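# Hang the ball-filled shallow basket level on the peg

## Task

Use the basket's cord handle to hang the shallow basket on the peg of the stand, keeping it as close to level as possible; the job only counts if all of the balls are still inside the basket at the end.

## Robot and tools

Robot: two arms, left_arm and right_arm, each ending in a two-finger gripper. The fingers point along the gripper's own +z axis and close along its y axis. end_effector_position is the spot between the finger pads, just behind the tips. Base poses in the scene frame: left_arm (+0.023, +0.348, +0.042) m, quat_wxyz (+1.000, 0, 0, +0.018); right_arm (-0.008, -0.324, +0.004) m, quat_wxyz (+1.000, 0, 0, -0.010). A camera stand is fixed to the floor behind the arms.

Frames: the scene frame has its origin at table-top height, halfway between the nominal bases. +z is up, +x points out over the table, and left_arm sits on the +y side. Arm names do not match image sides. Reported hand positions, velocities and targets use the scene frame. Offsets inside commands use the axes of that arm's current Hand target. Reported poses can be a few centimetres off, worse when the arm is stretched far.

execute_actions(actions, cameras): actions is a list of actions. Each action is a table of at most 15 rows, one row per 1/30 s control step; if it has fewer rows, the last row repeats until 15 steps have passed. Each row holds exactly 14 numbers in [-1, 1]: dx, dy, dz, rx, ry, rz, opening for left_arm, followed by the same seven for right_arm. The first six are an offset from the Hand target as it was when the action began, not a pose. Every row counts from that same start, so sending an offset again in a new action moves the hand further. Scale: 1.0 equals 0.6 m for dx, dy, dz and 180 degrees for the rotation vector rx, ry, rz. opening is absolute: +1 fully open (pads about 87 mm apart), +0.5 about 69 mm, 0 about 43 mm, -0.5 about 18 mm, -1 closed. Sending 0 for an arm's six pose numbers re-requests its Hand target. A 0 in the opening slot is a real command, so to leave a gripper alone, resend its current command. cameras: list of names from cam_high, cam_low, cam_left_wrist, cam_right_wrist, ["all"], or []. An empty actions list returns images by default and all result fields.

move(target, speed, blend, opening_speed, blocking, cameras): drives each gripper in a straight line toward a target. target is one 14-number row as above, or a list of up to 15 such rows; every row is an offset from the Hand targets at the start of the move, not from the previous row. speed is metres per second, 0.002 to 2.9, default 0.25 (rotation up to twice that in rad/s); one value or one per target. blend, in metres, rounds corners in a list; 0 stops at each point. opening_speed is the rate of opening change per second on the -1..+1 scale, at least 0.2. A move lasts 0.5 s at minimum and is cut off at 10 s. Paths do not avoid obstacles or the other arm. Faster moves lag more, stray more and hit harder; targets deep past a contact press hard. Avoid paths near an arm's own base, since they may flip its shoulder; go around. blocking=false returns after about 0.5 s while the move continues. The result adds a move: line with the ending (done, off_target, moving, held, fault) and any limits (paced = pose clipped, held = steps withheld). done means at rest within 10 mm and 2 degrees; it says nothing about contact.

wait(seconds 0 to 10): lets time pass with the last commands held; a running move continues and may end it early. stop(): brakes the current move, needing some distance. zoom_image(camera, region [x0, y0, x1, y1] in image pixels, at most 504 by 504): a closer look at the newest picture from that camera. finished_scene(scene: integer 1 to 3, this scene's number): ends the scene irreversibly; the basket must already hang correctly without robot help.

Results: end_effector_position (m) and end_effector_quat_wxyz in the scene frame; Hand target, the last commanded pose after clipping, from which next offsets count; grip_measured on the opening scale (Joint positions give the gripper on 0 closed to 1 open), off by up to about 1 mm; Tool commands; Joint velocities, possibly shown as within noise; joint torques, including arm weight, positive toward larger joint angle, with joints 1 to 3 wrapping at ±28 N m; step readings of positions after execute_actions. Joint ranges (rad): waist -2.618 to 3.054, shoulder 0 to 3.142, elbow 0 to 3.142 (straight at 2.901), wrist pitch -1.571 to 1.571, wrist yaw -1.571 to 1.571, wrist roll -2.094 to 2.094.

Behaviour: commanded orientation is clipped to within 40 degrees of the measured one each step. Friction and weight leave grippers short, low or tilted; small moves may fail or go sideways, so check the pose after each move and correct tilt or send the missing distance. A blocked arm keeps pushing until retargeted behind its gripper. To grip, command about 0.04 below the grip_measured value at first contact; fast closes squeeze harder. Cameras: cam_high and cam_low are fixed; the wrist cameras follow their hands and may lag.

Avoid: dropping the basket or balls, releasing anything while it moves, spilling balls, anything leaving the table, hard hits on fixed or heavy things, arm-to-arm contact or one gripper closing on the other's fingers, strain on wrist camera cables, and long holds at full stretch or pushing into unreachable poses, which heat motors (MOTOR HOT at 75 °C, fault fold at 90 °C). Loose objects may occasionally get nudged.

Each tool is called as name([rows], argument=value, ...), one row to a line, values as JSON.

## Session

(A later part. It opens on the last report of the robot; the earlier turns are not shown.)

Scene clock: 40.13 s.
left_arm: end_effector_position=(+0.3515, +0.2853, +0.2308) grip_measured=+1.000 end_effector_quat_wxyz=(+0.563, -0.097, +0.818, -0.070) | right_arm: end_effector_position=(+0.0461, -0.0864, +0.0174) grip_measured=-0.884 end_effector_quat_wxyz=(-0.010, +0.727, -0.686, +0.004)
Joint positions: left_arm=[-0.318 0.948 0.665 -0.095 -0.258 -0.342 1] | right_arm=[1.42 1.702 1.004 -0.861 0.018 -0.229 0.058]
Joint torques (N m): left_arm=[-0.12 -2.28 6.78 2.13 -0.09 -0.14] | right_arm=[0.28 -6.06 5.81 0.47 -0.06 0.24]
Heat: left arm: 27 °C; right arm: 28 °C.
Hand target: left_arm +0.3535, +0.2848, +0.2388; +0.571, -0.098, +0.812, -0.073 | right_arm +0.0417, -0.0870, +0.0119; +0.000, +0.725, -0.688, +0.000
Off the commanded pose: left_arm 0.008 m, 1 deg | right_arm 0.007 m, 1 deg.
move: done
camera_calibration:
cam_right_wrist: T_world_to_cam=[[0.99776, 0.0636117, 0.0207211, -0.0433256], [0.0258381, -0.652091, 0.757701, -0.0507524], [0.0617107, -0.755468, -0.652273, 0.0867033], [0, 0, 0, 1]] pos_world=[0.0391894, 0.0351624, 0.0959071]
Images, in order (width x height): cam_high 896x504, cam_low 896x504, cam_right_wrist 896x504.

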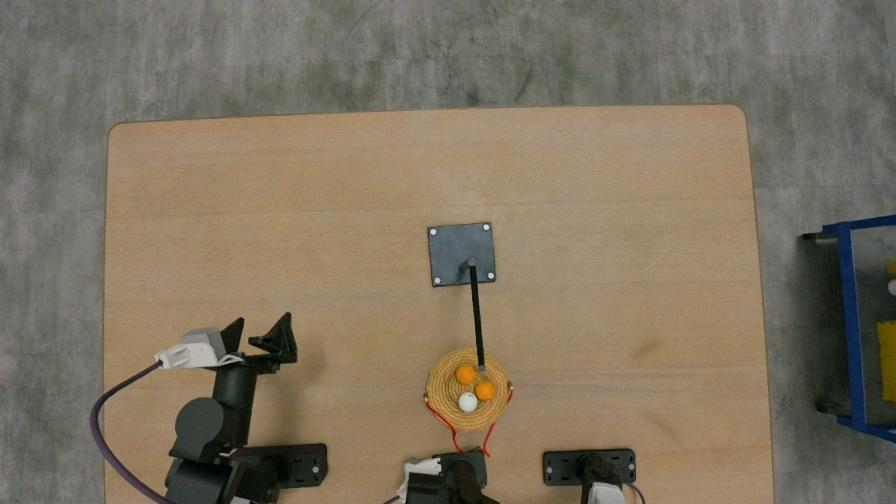

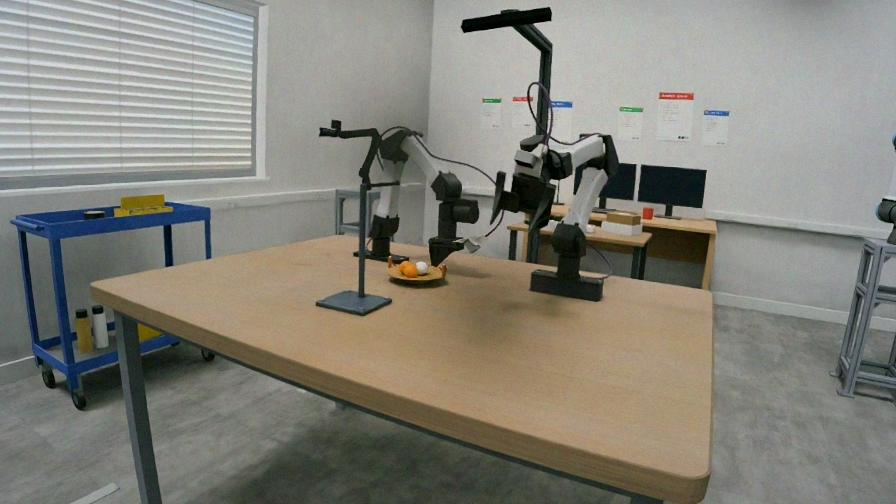

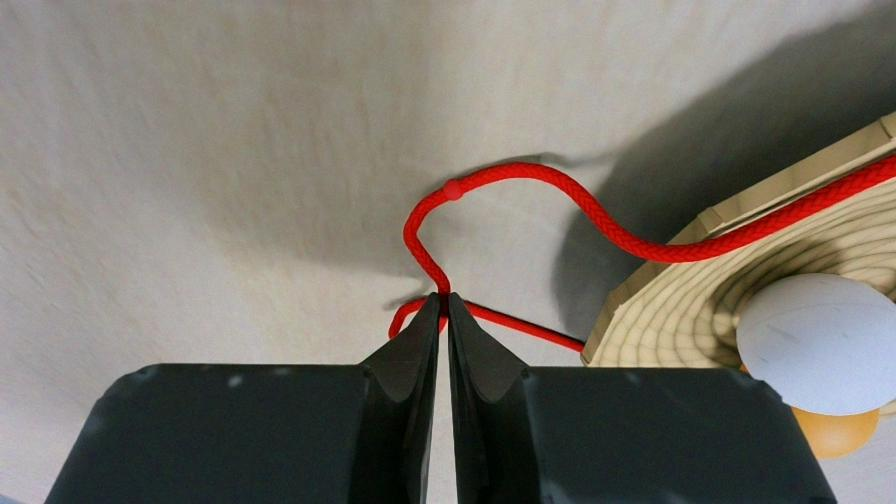

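move([
  [0,0,0,0,0,0,1,0.0,0.0,0.017,0,0,0,-1],
  [0,0,0,0,0,0,1,0.0,0.0,0.017,0,0,0,-0.2],
  [0,0,0,0,0,0,1,0.0,0.0,-0.05,0,0,0,-0.2],
], speed=[0.05,0.05,0.08], opening_speed=0.6, cameras=["cam_right_wrist","cam_high"])

zoom_image(camera="cam_high", region=[400, 320, 540, 460])

Scene clock: 44.03 s.
left_arm: end_effector_position=(+0.3515, +0.2853, +0.2308) grip_measured=+1.000 end_effector_quat_wxyz=(+0.563, -0.097, +0.818, -0.070) | right_arm: end_effector_position=(+0.0447, -0.0937, +0.0322) grip_measured=-0.200 end_effector_quat_wxyz=(+0.010, +0.727, -0.686, +0.017)
Joint positions: left_arm=[-0.318 0.948 0.665 -0.095 -0.258 -0.342 1] | right_arm=[1.42 1.698 1.054 -0.963 0.017 -0.229 0.4]
Joint torques (N m): left_arm=[-0.2 -2.26 6.8 2.07 -0.09 -0.12] | right_arm=[0.23 -10.19 8.29 0.17 -0.05 0.23]
Heat: left arm: 27 °C; right arm: 28 °C.
Hand target: left_arm +0.3535, +0.2848, +0.2388; +0.571, -0.098, +0.812, -0.073 | right_arm +0.0417, -0.0871, +0.0419; +0.001, +0.725, -0.688, +0.000
Off the commanded pose: left_arm 0.008 m, 1 deg | right_arm 0.012 m, 2 deg.
move: off_target (right_arm)
camera_calibration:
cam_right_wrist: T_world_to_cam=[[0.997891, 0.0642553, 0.00920671, -0.0414062], [0.0323914, -0.615836, 0.787208, -0.0644494], [0.0562521, -0.78525, -0.616619, 0.087185], [0, 0, 0, 1]] pos_world=[0.0385021, 0.0314323, 0.104876]
Images, in order (width x height): cam_high 896x504, cam_right_wrist 896x504.

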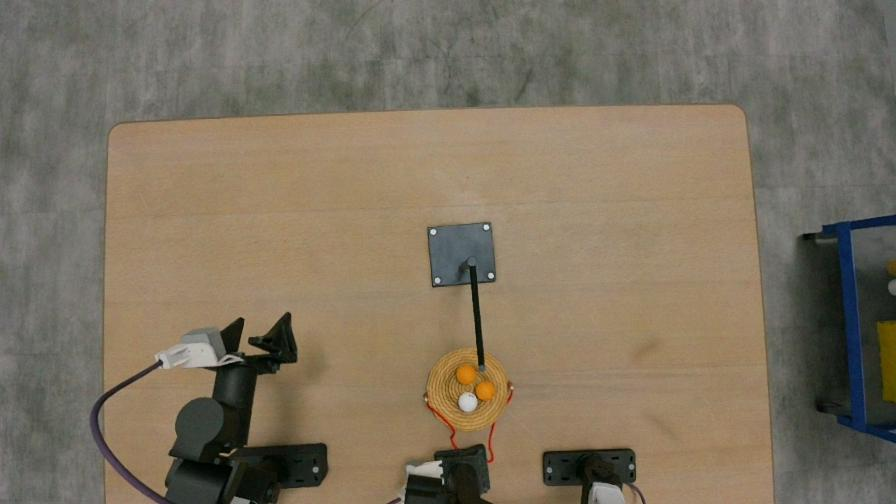

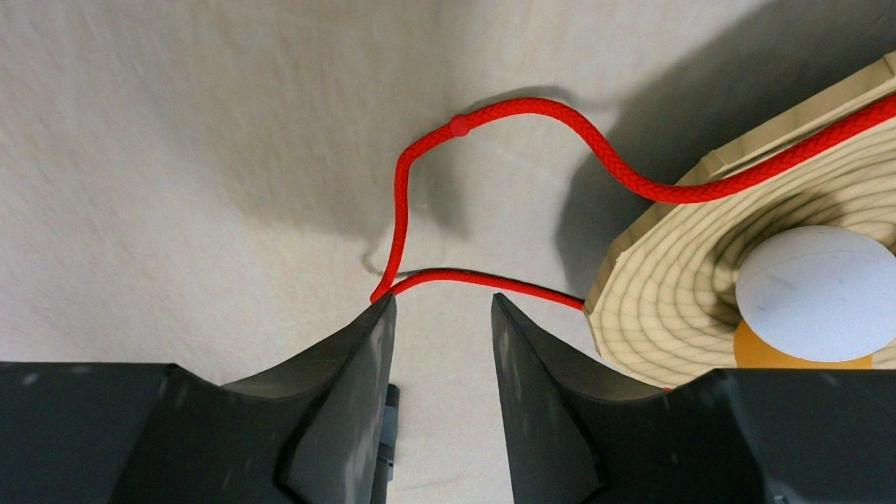

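Scaled by 3.600 from the camera's 896x504 image, which has a finer 1280x720 frame.

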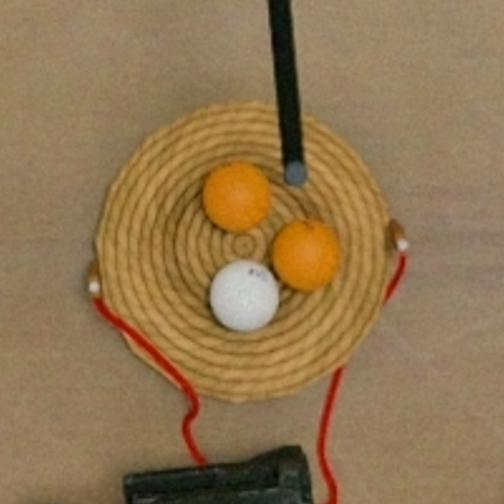

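move(target=[0,0,0,0,0,0,1,0.03,0.0,-0.13,0,0,0,0.0], speed=0.1, cameras=["cam_right_wrist","cam_high"])

Scene clock: 45.73 s.
left_arm: end_effector_position=(+0.3515, +0.2853, +0.2308) grip_measured=+1.000 end_effector_quat_wxyz=(+0.563, -0.097, +0.818, -0.070) | right_arm: end_effector_position=(+0.0432, -0.1076, +0.1109) grip_measured=+0.000 end_effector_quat_wxyz=(+0.008, +0.726, -0.688, +0.016)
Joint positions: left_arm=[-0.318 0.948 0.665 -0.095 -0.258 -0.342 1] | right_arm=[1.416 1.567 1.239 -1.273 0.017 -0.229 0.5]
Joint torques (N m): left_arm=[-0.21 -2.26 6.8 2.14 -0.09 -0.14] | right_arm=[-0.79 -8.88 8.79 0.18 -0.04 0.08]
Heat: left arm: 28 °C; right arm: 28 °C.
Hand target: left_arm +0.3535, +0.2848, +0.2388; +0.571, -0.098, +0.812, -0.073 | right_arm +0.0428, -0.1050, +0.1199; +0.000, +0.725, -0.688, +0.000
Off the commanded pose: left_arm 0.008 m, 1 deg | right_arm 0.009 m, 2 deg.
move: done
camera_calibration:
cam_right_wrist: T_world_to_cam=[[0.998148, 0.0599976, 0.0100543, -0.0402131], [0.0293621, -0.619886, 0.784143, -0.134989], [0.0532792, -0.782395, -0.620499, 0.125744], [0, 0, 0, 1]] pos_world=[0.0374027, 0.0171165, 0.184279]
Images, in order (width x height): cam_high 896x504, cam_right_wrist 896x504.

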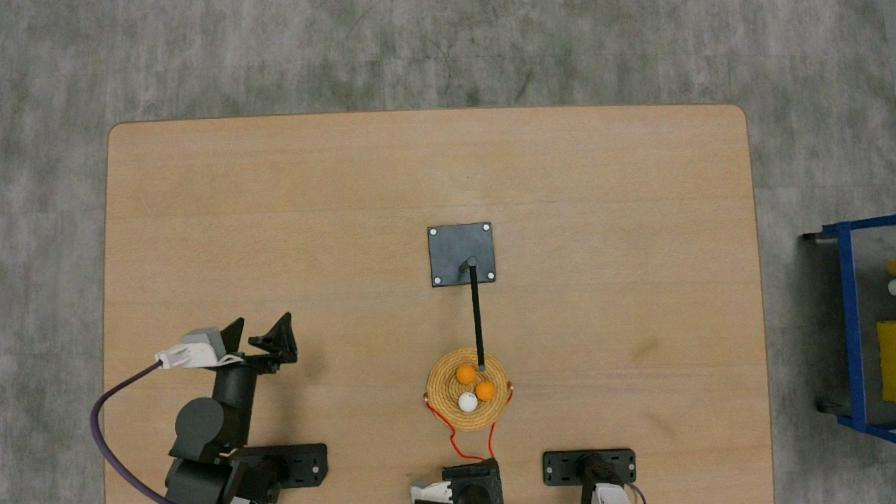

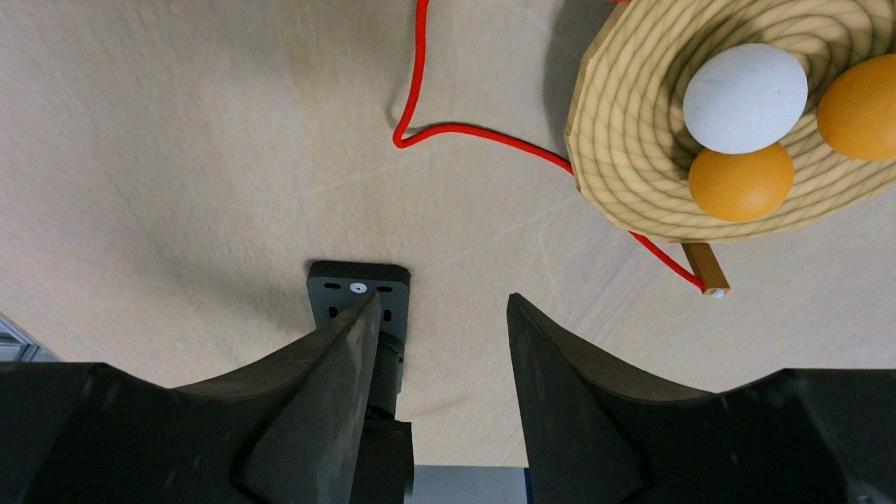

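move(target=[0,0,0,0,0,0,1,-0.0123,0.0238,0.125,0,0,0.078,-0.4], speed=0.1, cameras=["cam_right_wrist"])

Scene clock: 48.40 s.
left_arm: end_effector_position=(+0.3515, +0.2853, +0.2308) grip_measured=+1.000 end_effector_quat_wxyz=(+0.563, -0.097, +0.818, -0.070) | right_arm: end_effector_position=(+0.0334, -0.0981, +0.0501) grip_measured=-0.400 end_effector_quat_wxyz=(+0.010, -0.637, +0.771, -0.002)
Joint positions: left_arm=[-0.318 0.948 0.665 -0.095 -0.258 -0.342 1] | right_arm=[1.42 1.605 1.039 -0.991 0.016 0.019 0.3]
Joint torques (N m): left_arm=[-0.17 -2.29 6.82 2.13 -0.1 -0.13] | right_arm=[0.75 -5.48 6.01 0.45 -0.03 0.24]
Heat: left arm: 28 °C; right arm: 28 °C.
Hand target: left_arm +0.3535, +0.2848, +0.2388; +0.571, -0.098, +0.812, -0.073 | right_arm +0.0280, -0.0983, +0.0450; +0.000, -0.636, +0.772, +0.000
Off the commanded pose: left_arm 0.008 m, 1 deg | right_arm 0.007 m, 1 deg.
move: done
camera_calibration:
cam_right_wrist: T_world_to_cam=[[0.982911, -0.183327, 0.0166592, -0.0540406], [-0.132833, -0.643703, 0.753659, -0.0764274], [-0.127443, -0.742993, -0.657054, 0.107753], [0, 0, 0, 1]] pos_world=[0.0566972, 0.0209558, 0.1293]
Images, in order (width x height): cam_right_wrist 896x504.

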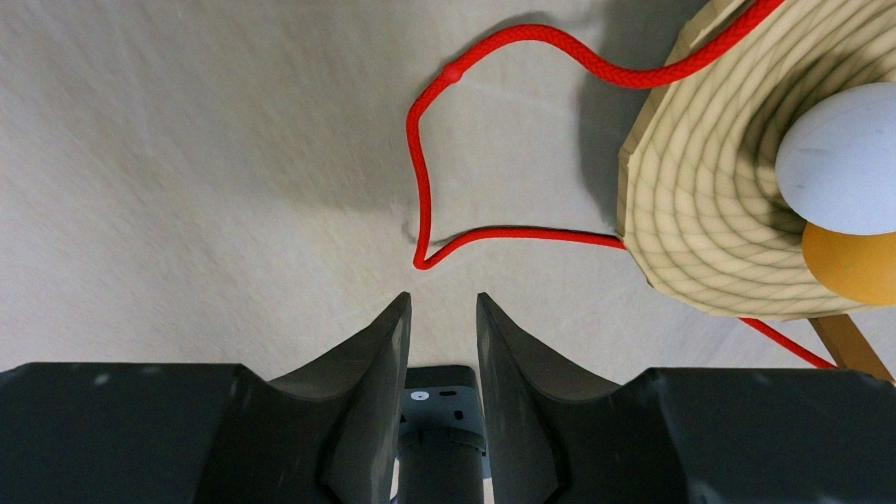

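move(target=[0,0,0,0,0,0,1,0.004,0.011,0.055,0,0,0,-0.4], speed=0.08, cameras=["cam_right_wrist"])

Scene clock: 49.90 s.
left_arm: end_effector_position=(+0.3515, +0.2853, +0.2308) grip_measured=+1.000 end_effector_quat_wxyz=(+0.563, -0.097, +0.818, -0.070) | right_arm: end_effector_position=(+0.0265, -0.0988, +0.0169) grip_measured=-0.400 end_effector_quat_wxyz=(+0.010, -0.637, +0.771, -0.002)
Joint positions: left_arm=[-0.318 0.948 0.665 -0.095 -0.258 -0.342 1] | right_arm=[1.445 1.651 0.944 -0.853 0.016 0.044 0.3]
Joint torques (N m): left_arm=[-0.14 -2.33 6.79 2.13 -0.09 -0.11] | right_arm=[0.75 -5.59 5.79 0.47 -0.03 0.25]
Heat: left arm: 28 °C; right arm: 28 °C.
Hand target: left_arm +0.3535, +0.2848, +0.2388; +0.571, -0.098, +0.812, -0.073 | right_arm +0.0211, -0.0995, +0.0119; +0.000, -0.636, +0.772, +0.000
Off the commanded pose: left_arm 0.008 m, 1 deg | right_arm 0.007 m, 1 deg.
move: done
camera_calibration:
cam_right_wrist: T_world_to_cam=[[0.982848, -0.183686, 0.0163979, -0.0468937], [-0.13272, -0.642797, 0.754452, -0.0527079], [-0.128041, -0.743688, -0.656151, 0.0843779], [0, 0, 0, 1]] pos_world=[0.0498978, 0.0202567, 0.0958991]
Images, in order (width x height): cam_right_wrist 896x504.

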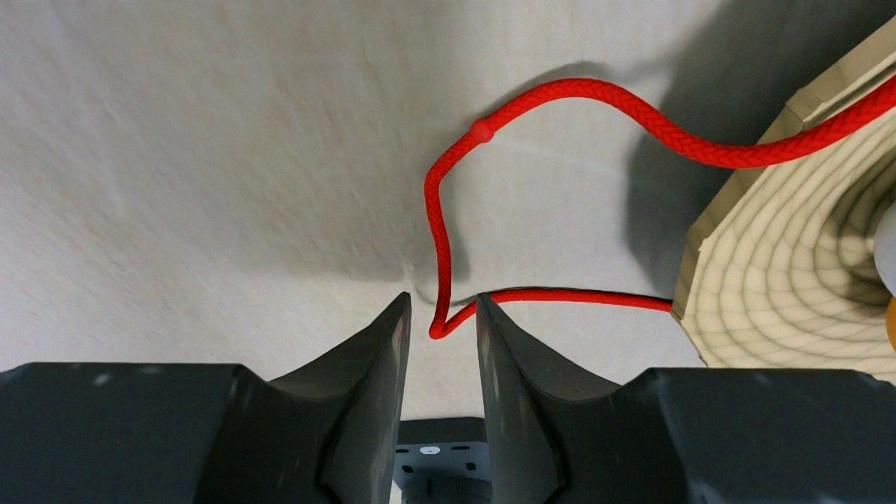

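move([
  [0,0,0,0,0,0,1,0.0,0.0,0.02,0,0,0,-0.4],
  [0,0,0,0,0,0,1,0.0,0.0,0.02,0,0,0,-1],
], speed=0.05, opening_speed=0.5, cameras=["cam_right_wrist"])

Scene clock: 52.50 s.
left_arm: end_effector_position=(+0.3515, +0.2853, +0.2308) grip_measured=+1.000 end_effector_quat_wxyz=(+0.563, -0.097, +0.818, -0.070) | right_arm: end_effector_position=(+0.0256, -0.0994, +0.0057) grip_measured=-0.879 end_effector_quat_wxyz=(+0.007, -0.636, +0.772, -0.002)
Joint positions: left_arm=[-0.318 0.948 0.665 -0.095 -0.258 -0.342 1] | right_arm=[1.445 1.673 0.919 -0.808 0.012 0.046 0.06]
Joint torques (N m): left_arm=[-0.18 -2.43 6.79 2.06 -0.12 -0.12] | right_arm=[0.73 -5.53 5.5 0.52 0.01 0.24]
Heat: left arm: 28 °C; right arm: 28 °C.
Hand target: left_arm +0.3535, +0.2848, +0.2388; +0.571, -0.098, +0.812, -0.073 | right_arm +0.0210, -0.0996, -0.0001; -0.001, -0.636, +0.772, +0.000
Off the commanded pose: left_arm 0.008 m, 1 deg | right_arm 0.007 m, 1 deg.
move: done
camera_calibration:
cam_right_wrist: T_world_to_cam=[[0.982633, -0.185125, 0.0127056, -0.0461372], [-0.130457, -0.64052, 0.75678, -0.0445994], [-0.13196, -0.745294, -0.653546, 0.0764339], [0, 0, 0, 1]] pos_world=[0.0496038, 0.0198578, 0.0842912]
Images, in order (width x height): cam_right_wrist 896x504.

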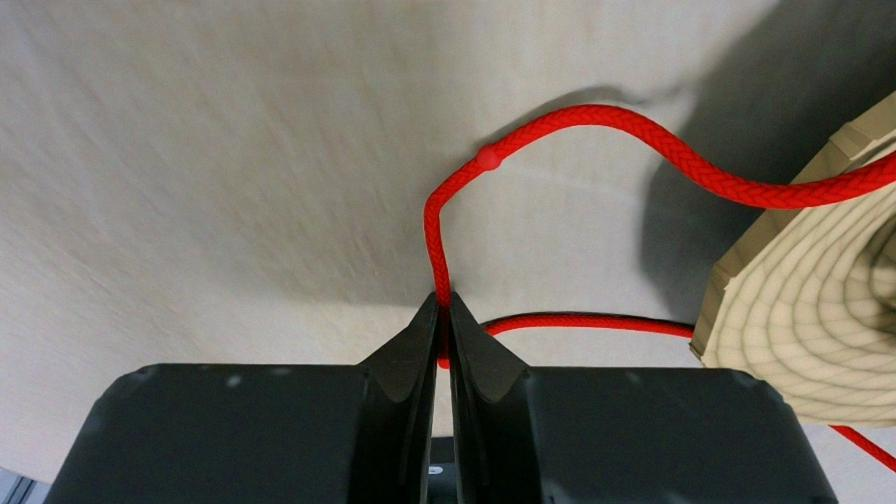

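move([
  [0,0,0,0,0,0,1,-0.0345,-0.095,-0.19,0,0,0,-1],
  [0,0,0,0,0,0,1,-0.078,-0.2333,-0.345,0.221,-0.027,-0.075,-1],
], blend=[0.03,0], speed=0.1, cameras=["cam_low","cam_right_wrist","cam_high"])

zoom_image(camera="cam_low", region=[340, 150, 500, 310])

Scene clock: 58.53 s.
left_arm: end_effector_position=(+0.3515, +0.2853, +0.2308) grip_measured=+1.000 end_effector_quat_wxyz=(+0.563, -0.097, +0.818, -0.070) | right_arm: end_effector_position=(+0.1661, -0.0810, +0.1942) grip_measured=-0.879 end_effector_quat_wxyz=(-0.225, +0.685, -0.652, +0.236)
Joint positions: left_arm=[-0.318 0.948 0.665 -0.095 -0.258 -0.342 1] | right_arm=[1.37 1.601 1.452 -1.251 0.646 -0.328 0.06]
Joint torques (N m): left_arm=[-0.17 -2.22 6.72 2.1 -0.09 -0.12] | right_arm=[0.72 -10.19 7.98 0.69 0.72 0.06]
Heat: left arm: 28 °C; right arm: 29 °C.
Hand target: left_arm +0.3535, +0.2848, +0.2388; +0.571, -0.098, +0.812, -0.073 | right_arm +0.1676, -0.0803, +0.2068; -0.247, +0.682, -0.647, +0.235
Off the commanded pose: left_arm 0.008 m, 1 deg | right_arm 0.013 m, 3 deg.
move: off_target (right_arm)
camera_calibration:
cam_right_wrist: T_world_to_cam=[[0.785237, 0.0551538, 0.616734, -0.248213], [-0.442897, -0.646033, 0.621678, -0.0794379], [0.432718, -0.761314, -0.482862, 0.10362], [0, 0, 0, 1]] pos_world=[0.114885, 0.0412576, 0.2525]
Images, in order (width x height): cam_high 896x504, cam_low 896x504, cam_right_wrist 896x504.

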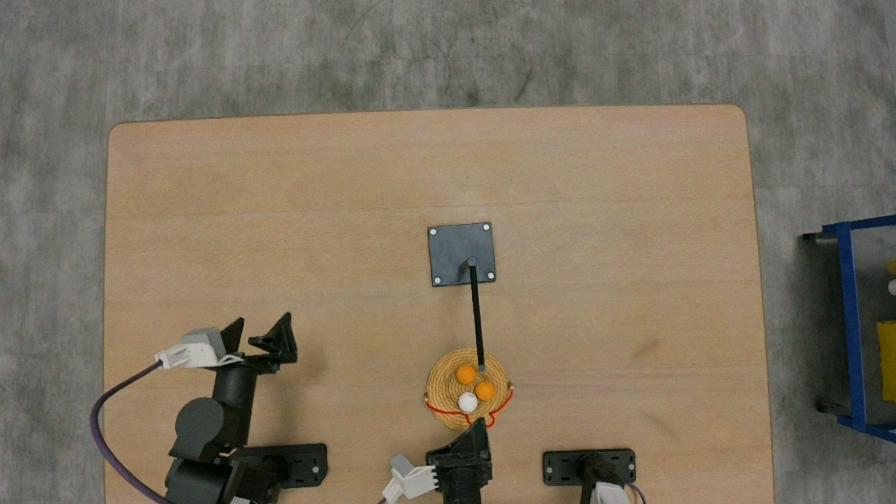

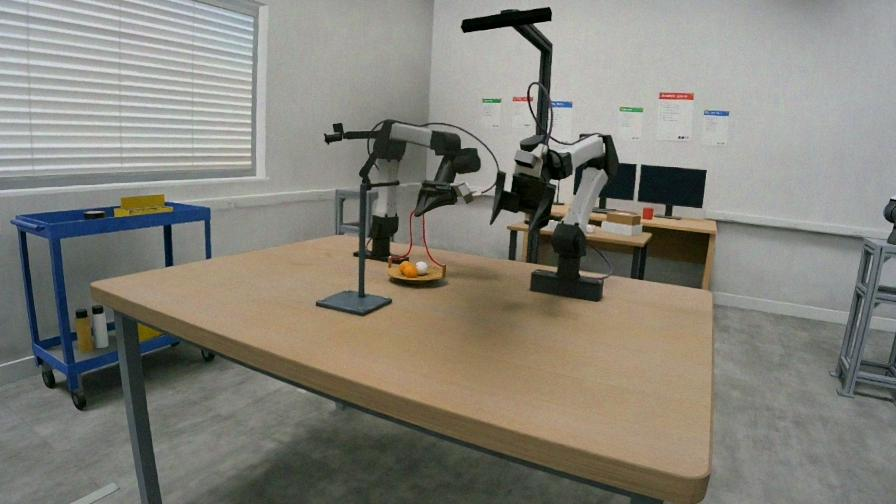

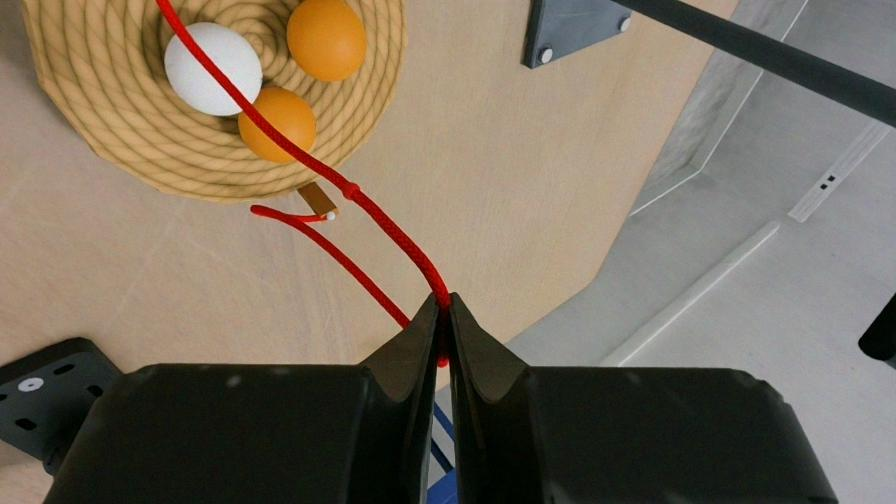

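Scaled by 3.150 from the camera's 896x504 image, which has a finer 1280x720 frame.

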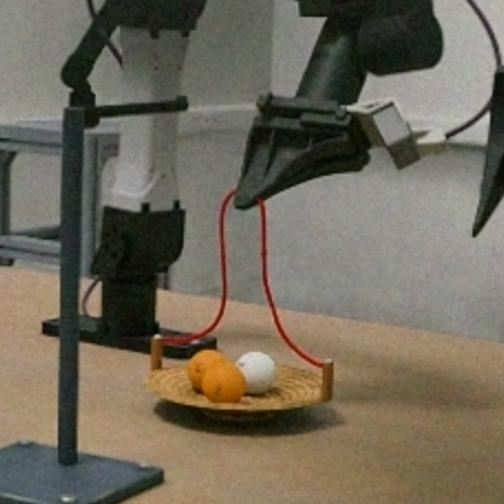

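move(target=[0,0,0,0,0,0,1,0,-0.088,-0.108,0.0,0,0,-1], speed=0.05)

wait(seconds=1.5, cameras=["cam_low","cam_right_wrist","cam_high"])

zoom_image(camera="cam_high", region=[400, 320, 540, 460])

zoom_image(camera="cam_low", region=[340, 150, 500, 310])

Scene clock: 60.90 s.
left_arm: end_effector_position=(+0.3515, +0.2853, +0.2308) grip_measured=+1.000 end_effector_quat_wxyz=(+0.563, -0.097, +0.818, -0.070) | right_arm: end_effector_position=(+0.1649, -0.0825, +0.2856) grip_measured=-0.879 end_effector_quat_wxyz=(-0.249, +0.678, -0.654, +0.222)
Joint positions: left_arm=[-0.318 0.948 0.665 -0.095 -0.258 -0.342 1] | right_arm=[1.374 1.647 1.879 -1.574 0.648 -0.33 0.06]
Joint torques (N m): left_arm=[-0.1 -2.26 6.78 2.1 -0.07 -0.14] | right_arm=[0.75 -5.76 8.73 0.58 0.74 0.04]
Heat: left arm: 28 °C; right arm: 29 °C.
Hand target: left_arm +0.3535, +0.2848, +0.2388; +0.571, -0.098, +0.812, -0.073 | right_arm +0.1666, -0.0804, +0.2903; -0.247, +0.682, -0.647, +0.235
Off the commanded pose: left_arm 0.008 m, 1 deg | right_arm 0.005 m, 2 deg.
joint sent to its limit (right arm) — joint 4 (wrist pitch), lower limit. The joint targets still meet the commanded pose.
move: done

Scene clock: 62.40 s.
left_arm: end_effector_position=(+0.3515, +0.2853, +0.2308) grip_measured=+1.000 end_effector_quat_wxyz=(+0.563, -0.097, +0.818, -0.070) | right_arm: end_effector_position=(+0.1648, -0.0831, +0.2856) grip_measured=-0.879 end_effector_quat_wxyz=(-0.248, +0.679, -0.654, +0.223)
Joint positions: left_arm=[-0.318 0.948 0.665 -0.095 -0.258 -0.342 1] | right_arm=[1.374 1.647 1.879 -1.577 0.648 -0.33 0.06]
Joint torques (N m): left_arm=[-0.23 -2.25 6.8 2.13 -0.08 -0.14] | right_arm=[0.77 -5.78 8.75 0.64 0.74 0.04]
Heat: left arm: 28 °C; right arm: 29 °C.
Hand target: left_arm +0.3535, +0.2848, +0.2388; +0.571, -0.098, +0.812, -0.073 | right_arm +0.1666, -0.0804, +0.2903; -0.247, +0.682, -0.647, +0.235
Tool commands: left_gripper/opening=+1.0 right_gripper/opening=-1.0
Off the commanded pose: left_arm 0.008 m, 1 deg | right_arm 0.006 m, 2 deg.
wait: 1.50 s; at rest by 0.17 s
camera_calibration:
cam_right_wrist: T_world_to_cam=[[0.776571, 0.0266334, 0.629467, -0.308039], [-0.447486, -0.679991, 0.580834, -0.128698], [0.443501, -0.732736, -0.516143, 0.15687], [0, 0, 0, 1]] pos_world=[0.112052, 0.0356346, 0.34962]
Images, in order (width x height): cam_high 896x504, cam_low 896x504, cam_right_wrist 896x504.

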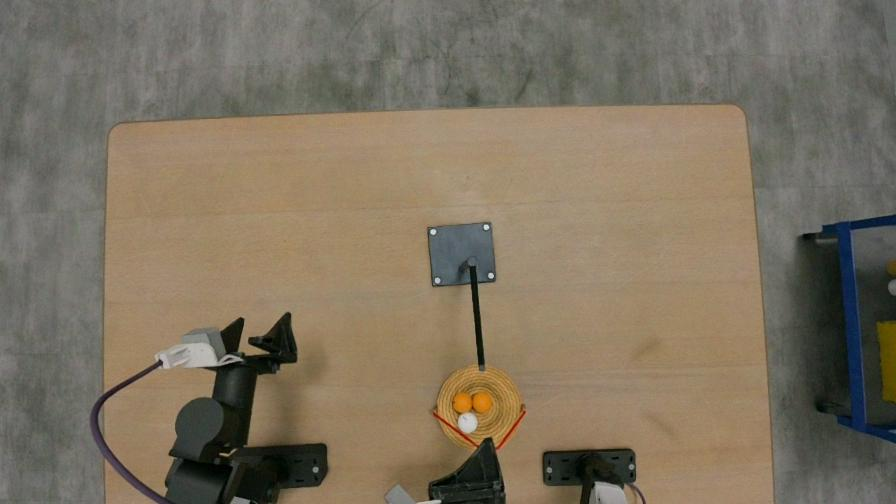

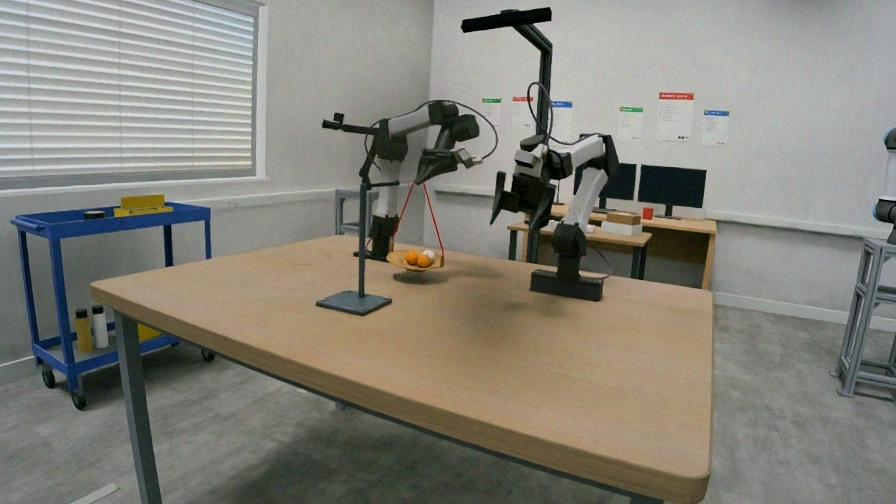

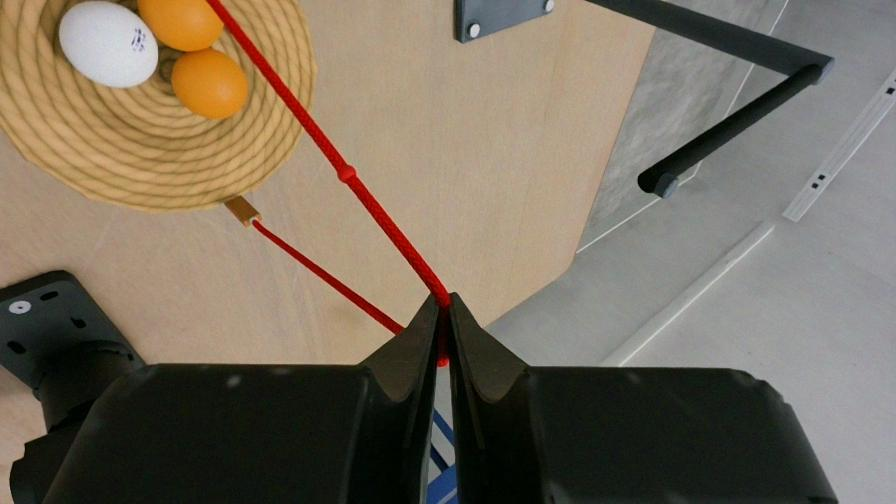

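Scaled by 3.600 from the camera's 896x504 image, which has a finer 1280x720 frame.

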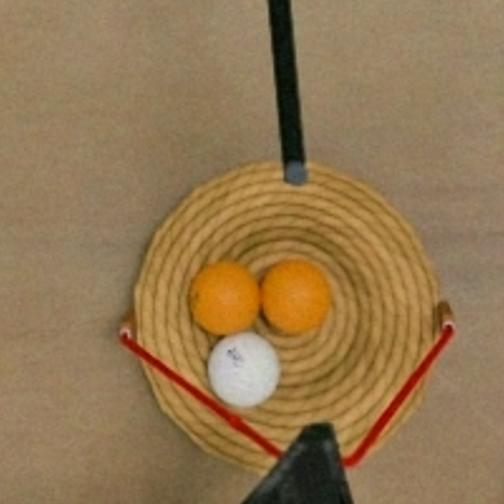

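Scaled by 3.150 from the camera's 896x504 image, which has a finer 1280x720 frame.

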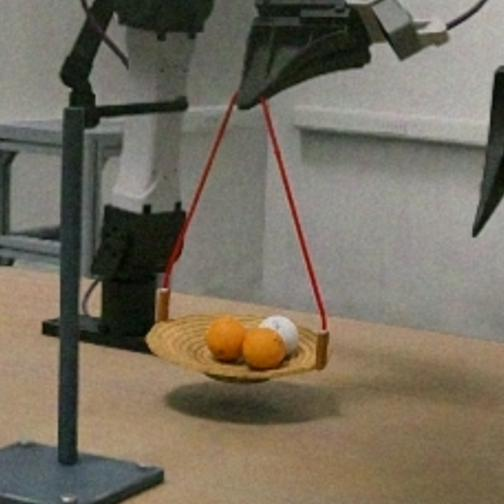

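move([
  [0,0,0,0,0,0,1,-0.002,-0.094,-0.052,0.04,0,0,-1],
  [0,0,0,0,0,0,1,0.004,-0.186,0.0205,0.04,0,0,-1],
], speed=0.06, blend=[0.02,0], cameras=["cam_low","cam_right_wrist","cam_high"])

zoom_image(camera="cam_low", region=[320, 150, 480, 310])

zoom_image(camera="cam_high", region=[400, 300, 540, 440])

Scene clock: 66.80 s.
left_arm: end_effector_position=(+0.3515, +0.2853, +0.2308) grip_measured=+1.000 end_effector_quat_wxyz=(+0.563, -0.097, +0.818, -0.070) | right_arm: end_effector_position=(+0.2552, -0.0812, +0.3499) grip_measured=-0.879 end_effector_quat_wxyz=(-0.286, +0.664, -0.635, +0.272)
Joint positions: left_arm=[-0.318 0.948 0.665 -0.095 -0.258 -0.342 1] | right_arm=[1.143 1.815 2.281 -1.572 0.692 -0.664 0.06]
Joint torques (N m): left_arm=[-0.24 -2.25 6.79 2.12 -0.11 -0.14] | right_arm=[-0.46 -6.78 8.29 1.18 0.53 0]
Heat: left arm: 29 °C; right arm: 29 °C.
Hand target: left_arm +0.3535, +0.2848, +0.2388; +0.571, -0.098, +0.812, -0.073 | right_arm +0.2601, -0.0778, +0.3526; -0.290, +0.665, -0.631, +0.275
Off the commanded pose: left_arm 0.008 m, 1 deg | right_arm 0.006 m, 1 deg.
move: done
camera_calibration:
cam_right_wrist: T_world_to_cam=[[0.686668, 0.0368234, 0.726038, -0.428807], [-0.520533, -0.672269, 0.526403, -0.0859062], [0.507477, -0.739391, -0.442458, 0.108782], [0, 0, 0, 1]] pos_world=[0.194527, 0.0384703, 0.404682]
Images, in order (width x height): cam_high 896x504, cam_low 896x504, cam_right_wrist 896x504.

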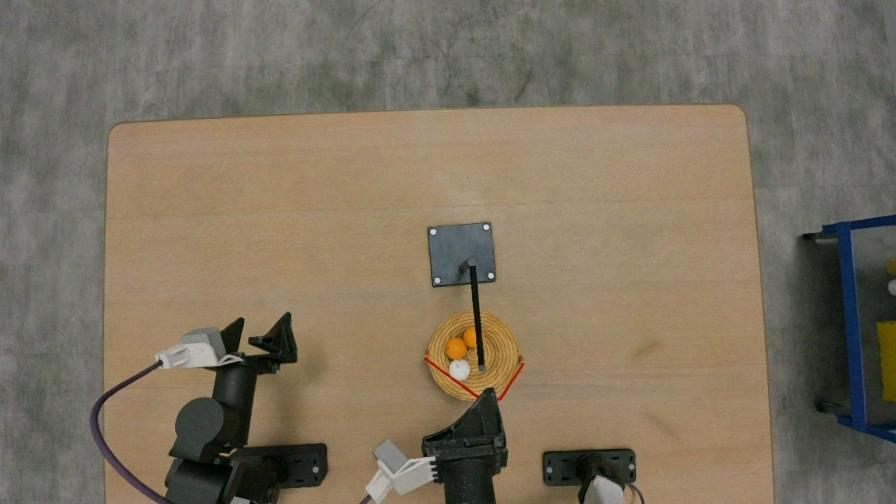

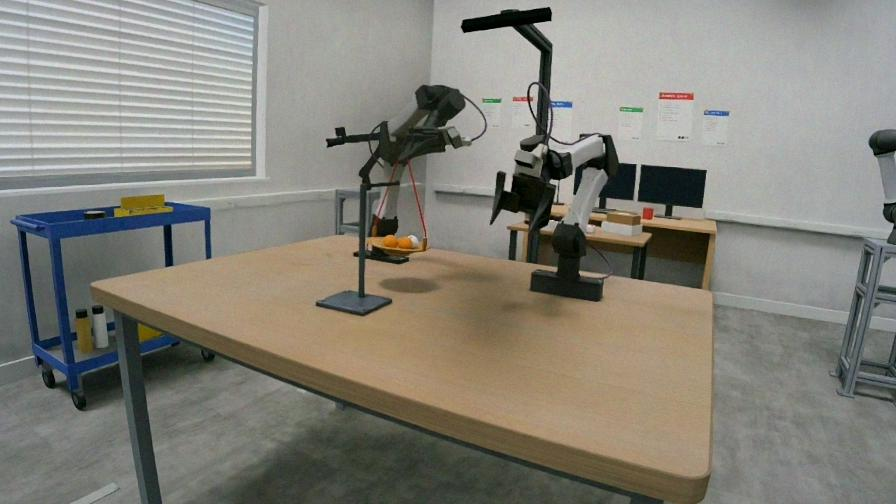

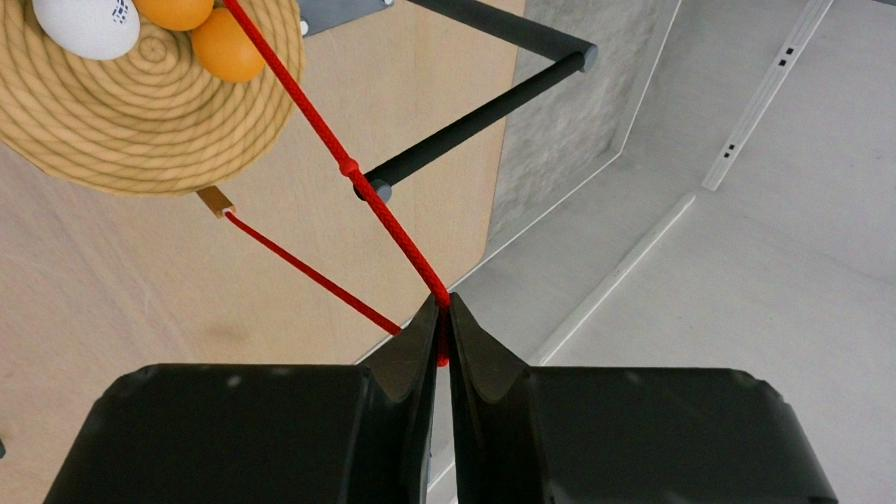

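Scaled by 3.150 from the camera's 896x504 image, which has a finer 1280x720 frame.

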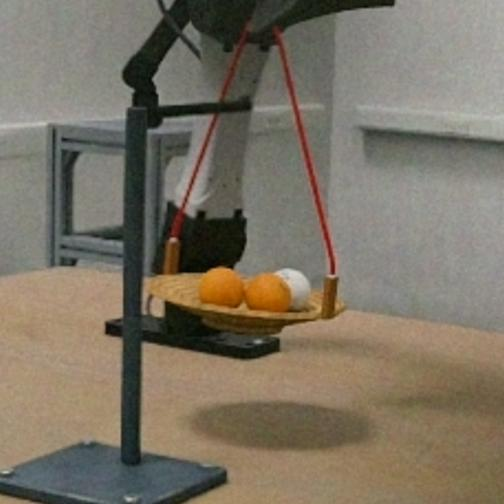

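Scaled by 3.600 from the camera's 896x504 image, which has a finer 1280x720 frame.

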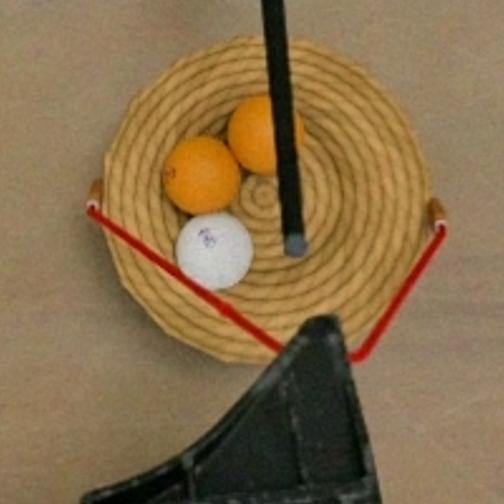

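move([
  [0,0,0,0,0,0,1,0.001,-0.077,0.083,0,0,0,-1],
  [0,0,0,0,0,0,1,0.001,-0.0423,0.115,0,0,0,-1],
], speed=[0.05,0.03], cameras=["cam_low","cam_right_wrist","cam_high"])

zoom_image(camera="cam_low", region=[320, 150, 480, 310])

zoom_image(camera="cam_right_wrist", region=[200, 80, 600, 380])

zoom_image(camera="cam_high", region=[400, 260, 540, 400])

Scene clock: 70.63 s.
left_arm: end_effector_position=(+0.3515, +0.2853, +0.2308) grip_measured=+1.000 end_effector_quat_wxyz=(+0.563, -0.097, +0.818, -0.070) | right_arm: end_effector_position=(+0.3292, -0.0671, +0.3047) grip_measured=-0.879 end_effector_quat_wxyz=(-0.265, +0.675, -0.632, +0.274)
Joint positions: left_arm=[-0.318 0.948 0.665 -0.095 -0.258 -0.342 1] | right_arm=[0.972 1.909 2.19 -1.319 0.603 -0.854 0.06]
Joint torques (N m): left_arm=[-0.2 -2.29 6.87 2.11 -0.1 -0.13] | right_arm=[-0.46 -14.5 6.31 1.37 0.49 0.06]
Heat: left arm: 29 °C; right arm: 29 °C.
Hand target: left_arm +0.3535, +0.2848, +0.2388; +0.571, -0.098, +0.812, -0.073 | right_arm +0.3278, -0.0747, +0.3240; -0.289, +0.665, -0.631, +0.275
Off the commanded pose: left_arm 0.008 m, 1 deg | right_arm 0.021 m, 3 deg.
move: off_target (right_arm)
camera_calibration:
cam_right_wrist: T_world_to_cam=[[0.707107, 0.0671106, 0.703915, -0.445266], [-0.50162, -0.654019, 0.566248, -0.0312842], [0.498375, -0.753495, -0.428797, 0.0595144], [0, 0, 0, 1]] pos_world=[0.269497, 0.0542654, 0.356664]
Images, in order (width x height): cam_high 896x504, cam_low 896x504, cam_right_wrist 896x504.

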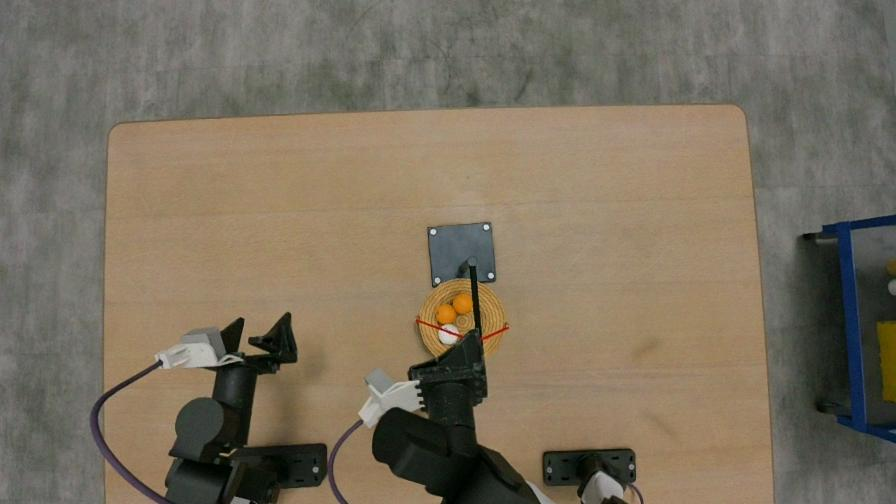

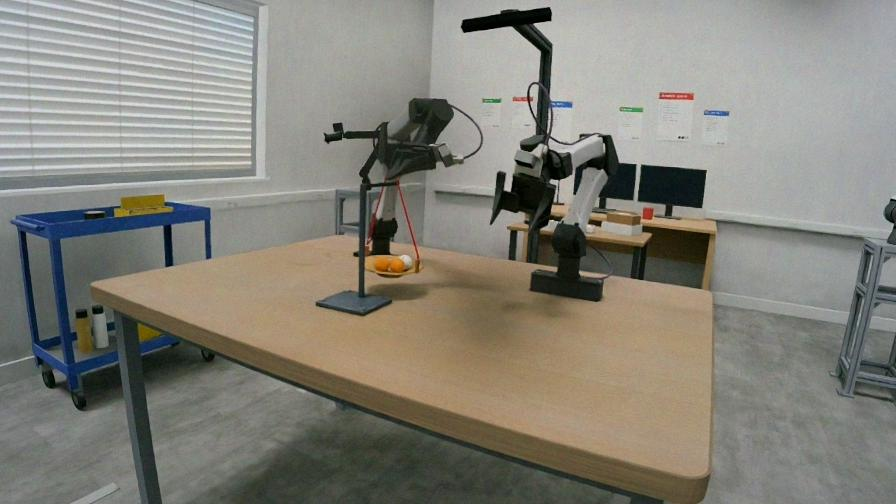

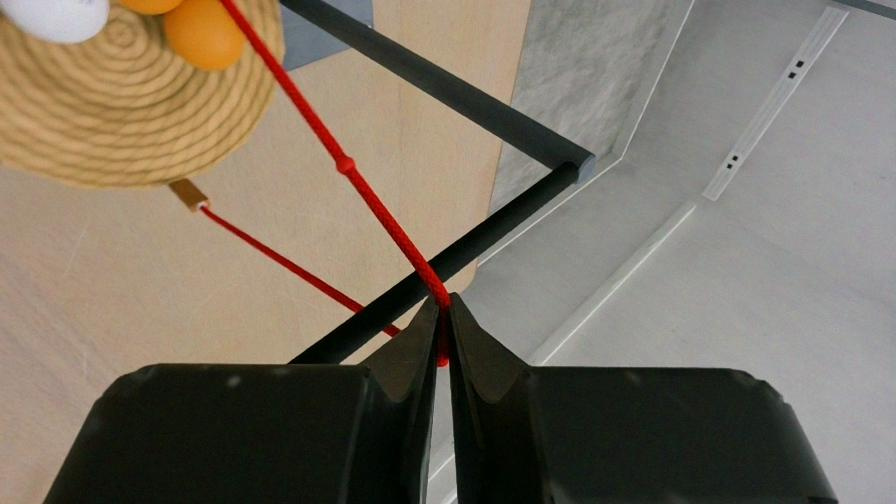

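Scaled by 3.150 from the camera's 896x504 image, which has a finer 1280x720 frame.

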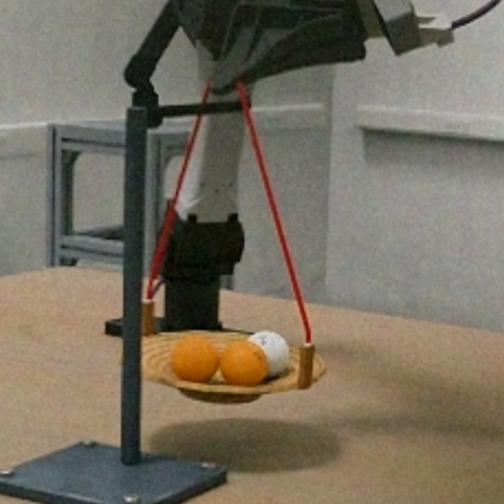

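Scaled by 1.260 from the camera's 896x504 image, which has a finer 1280x720 frame.

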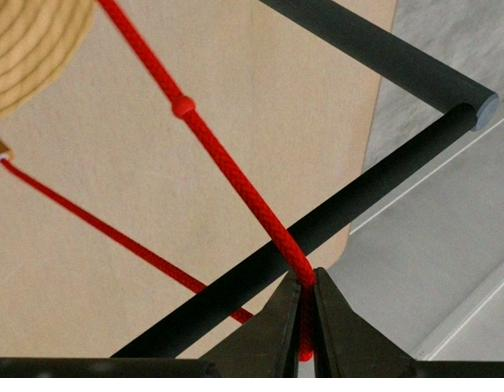

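Scaled by 3.600 from the camera's 896x504 image, which has a finer 1280x720 frame.

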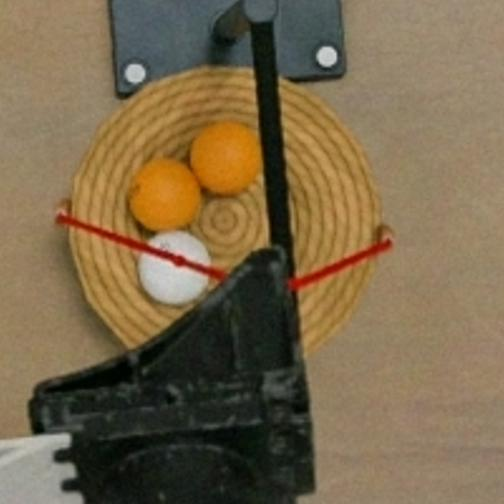

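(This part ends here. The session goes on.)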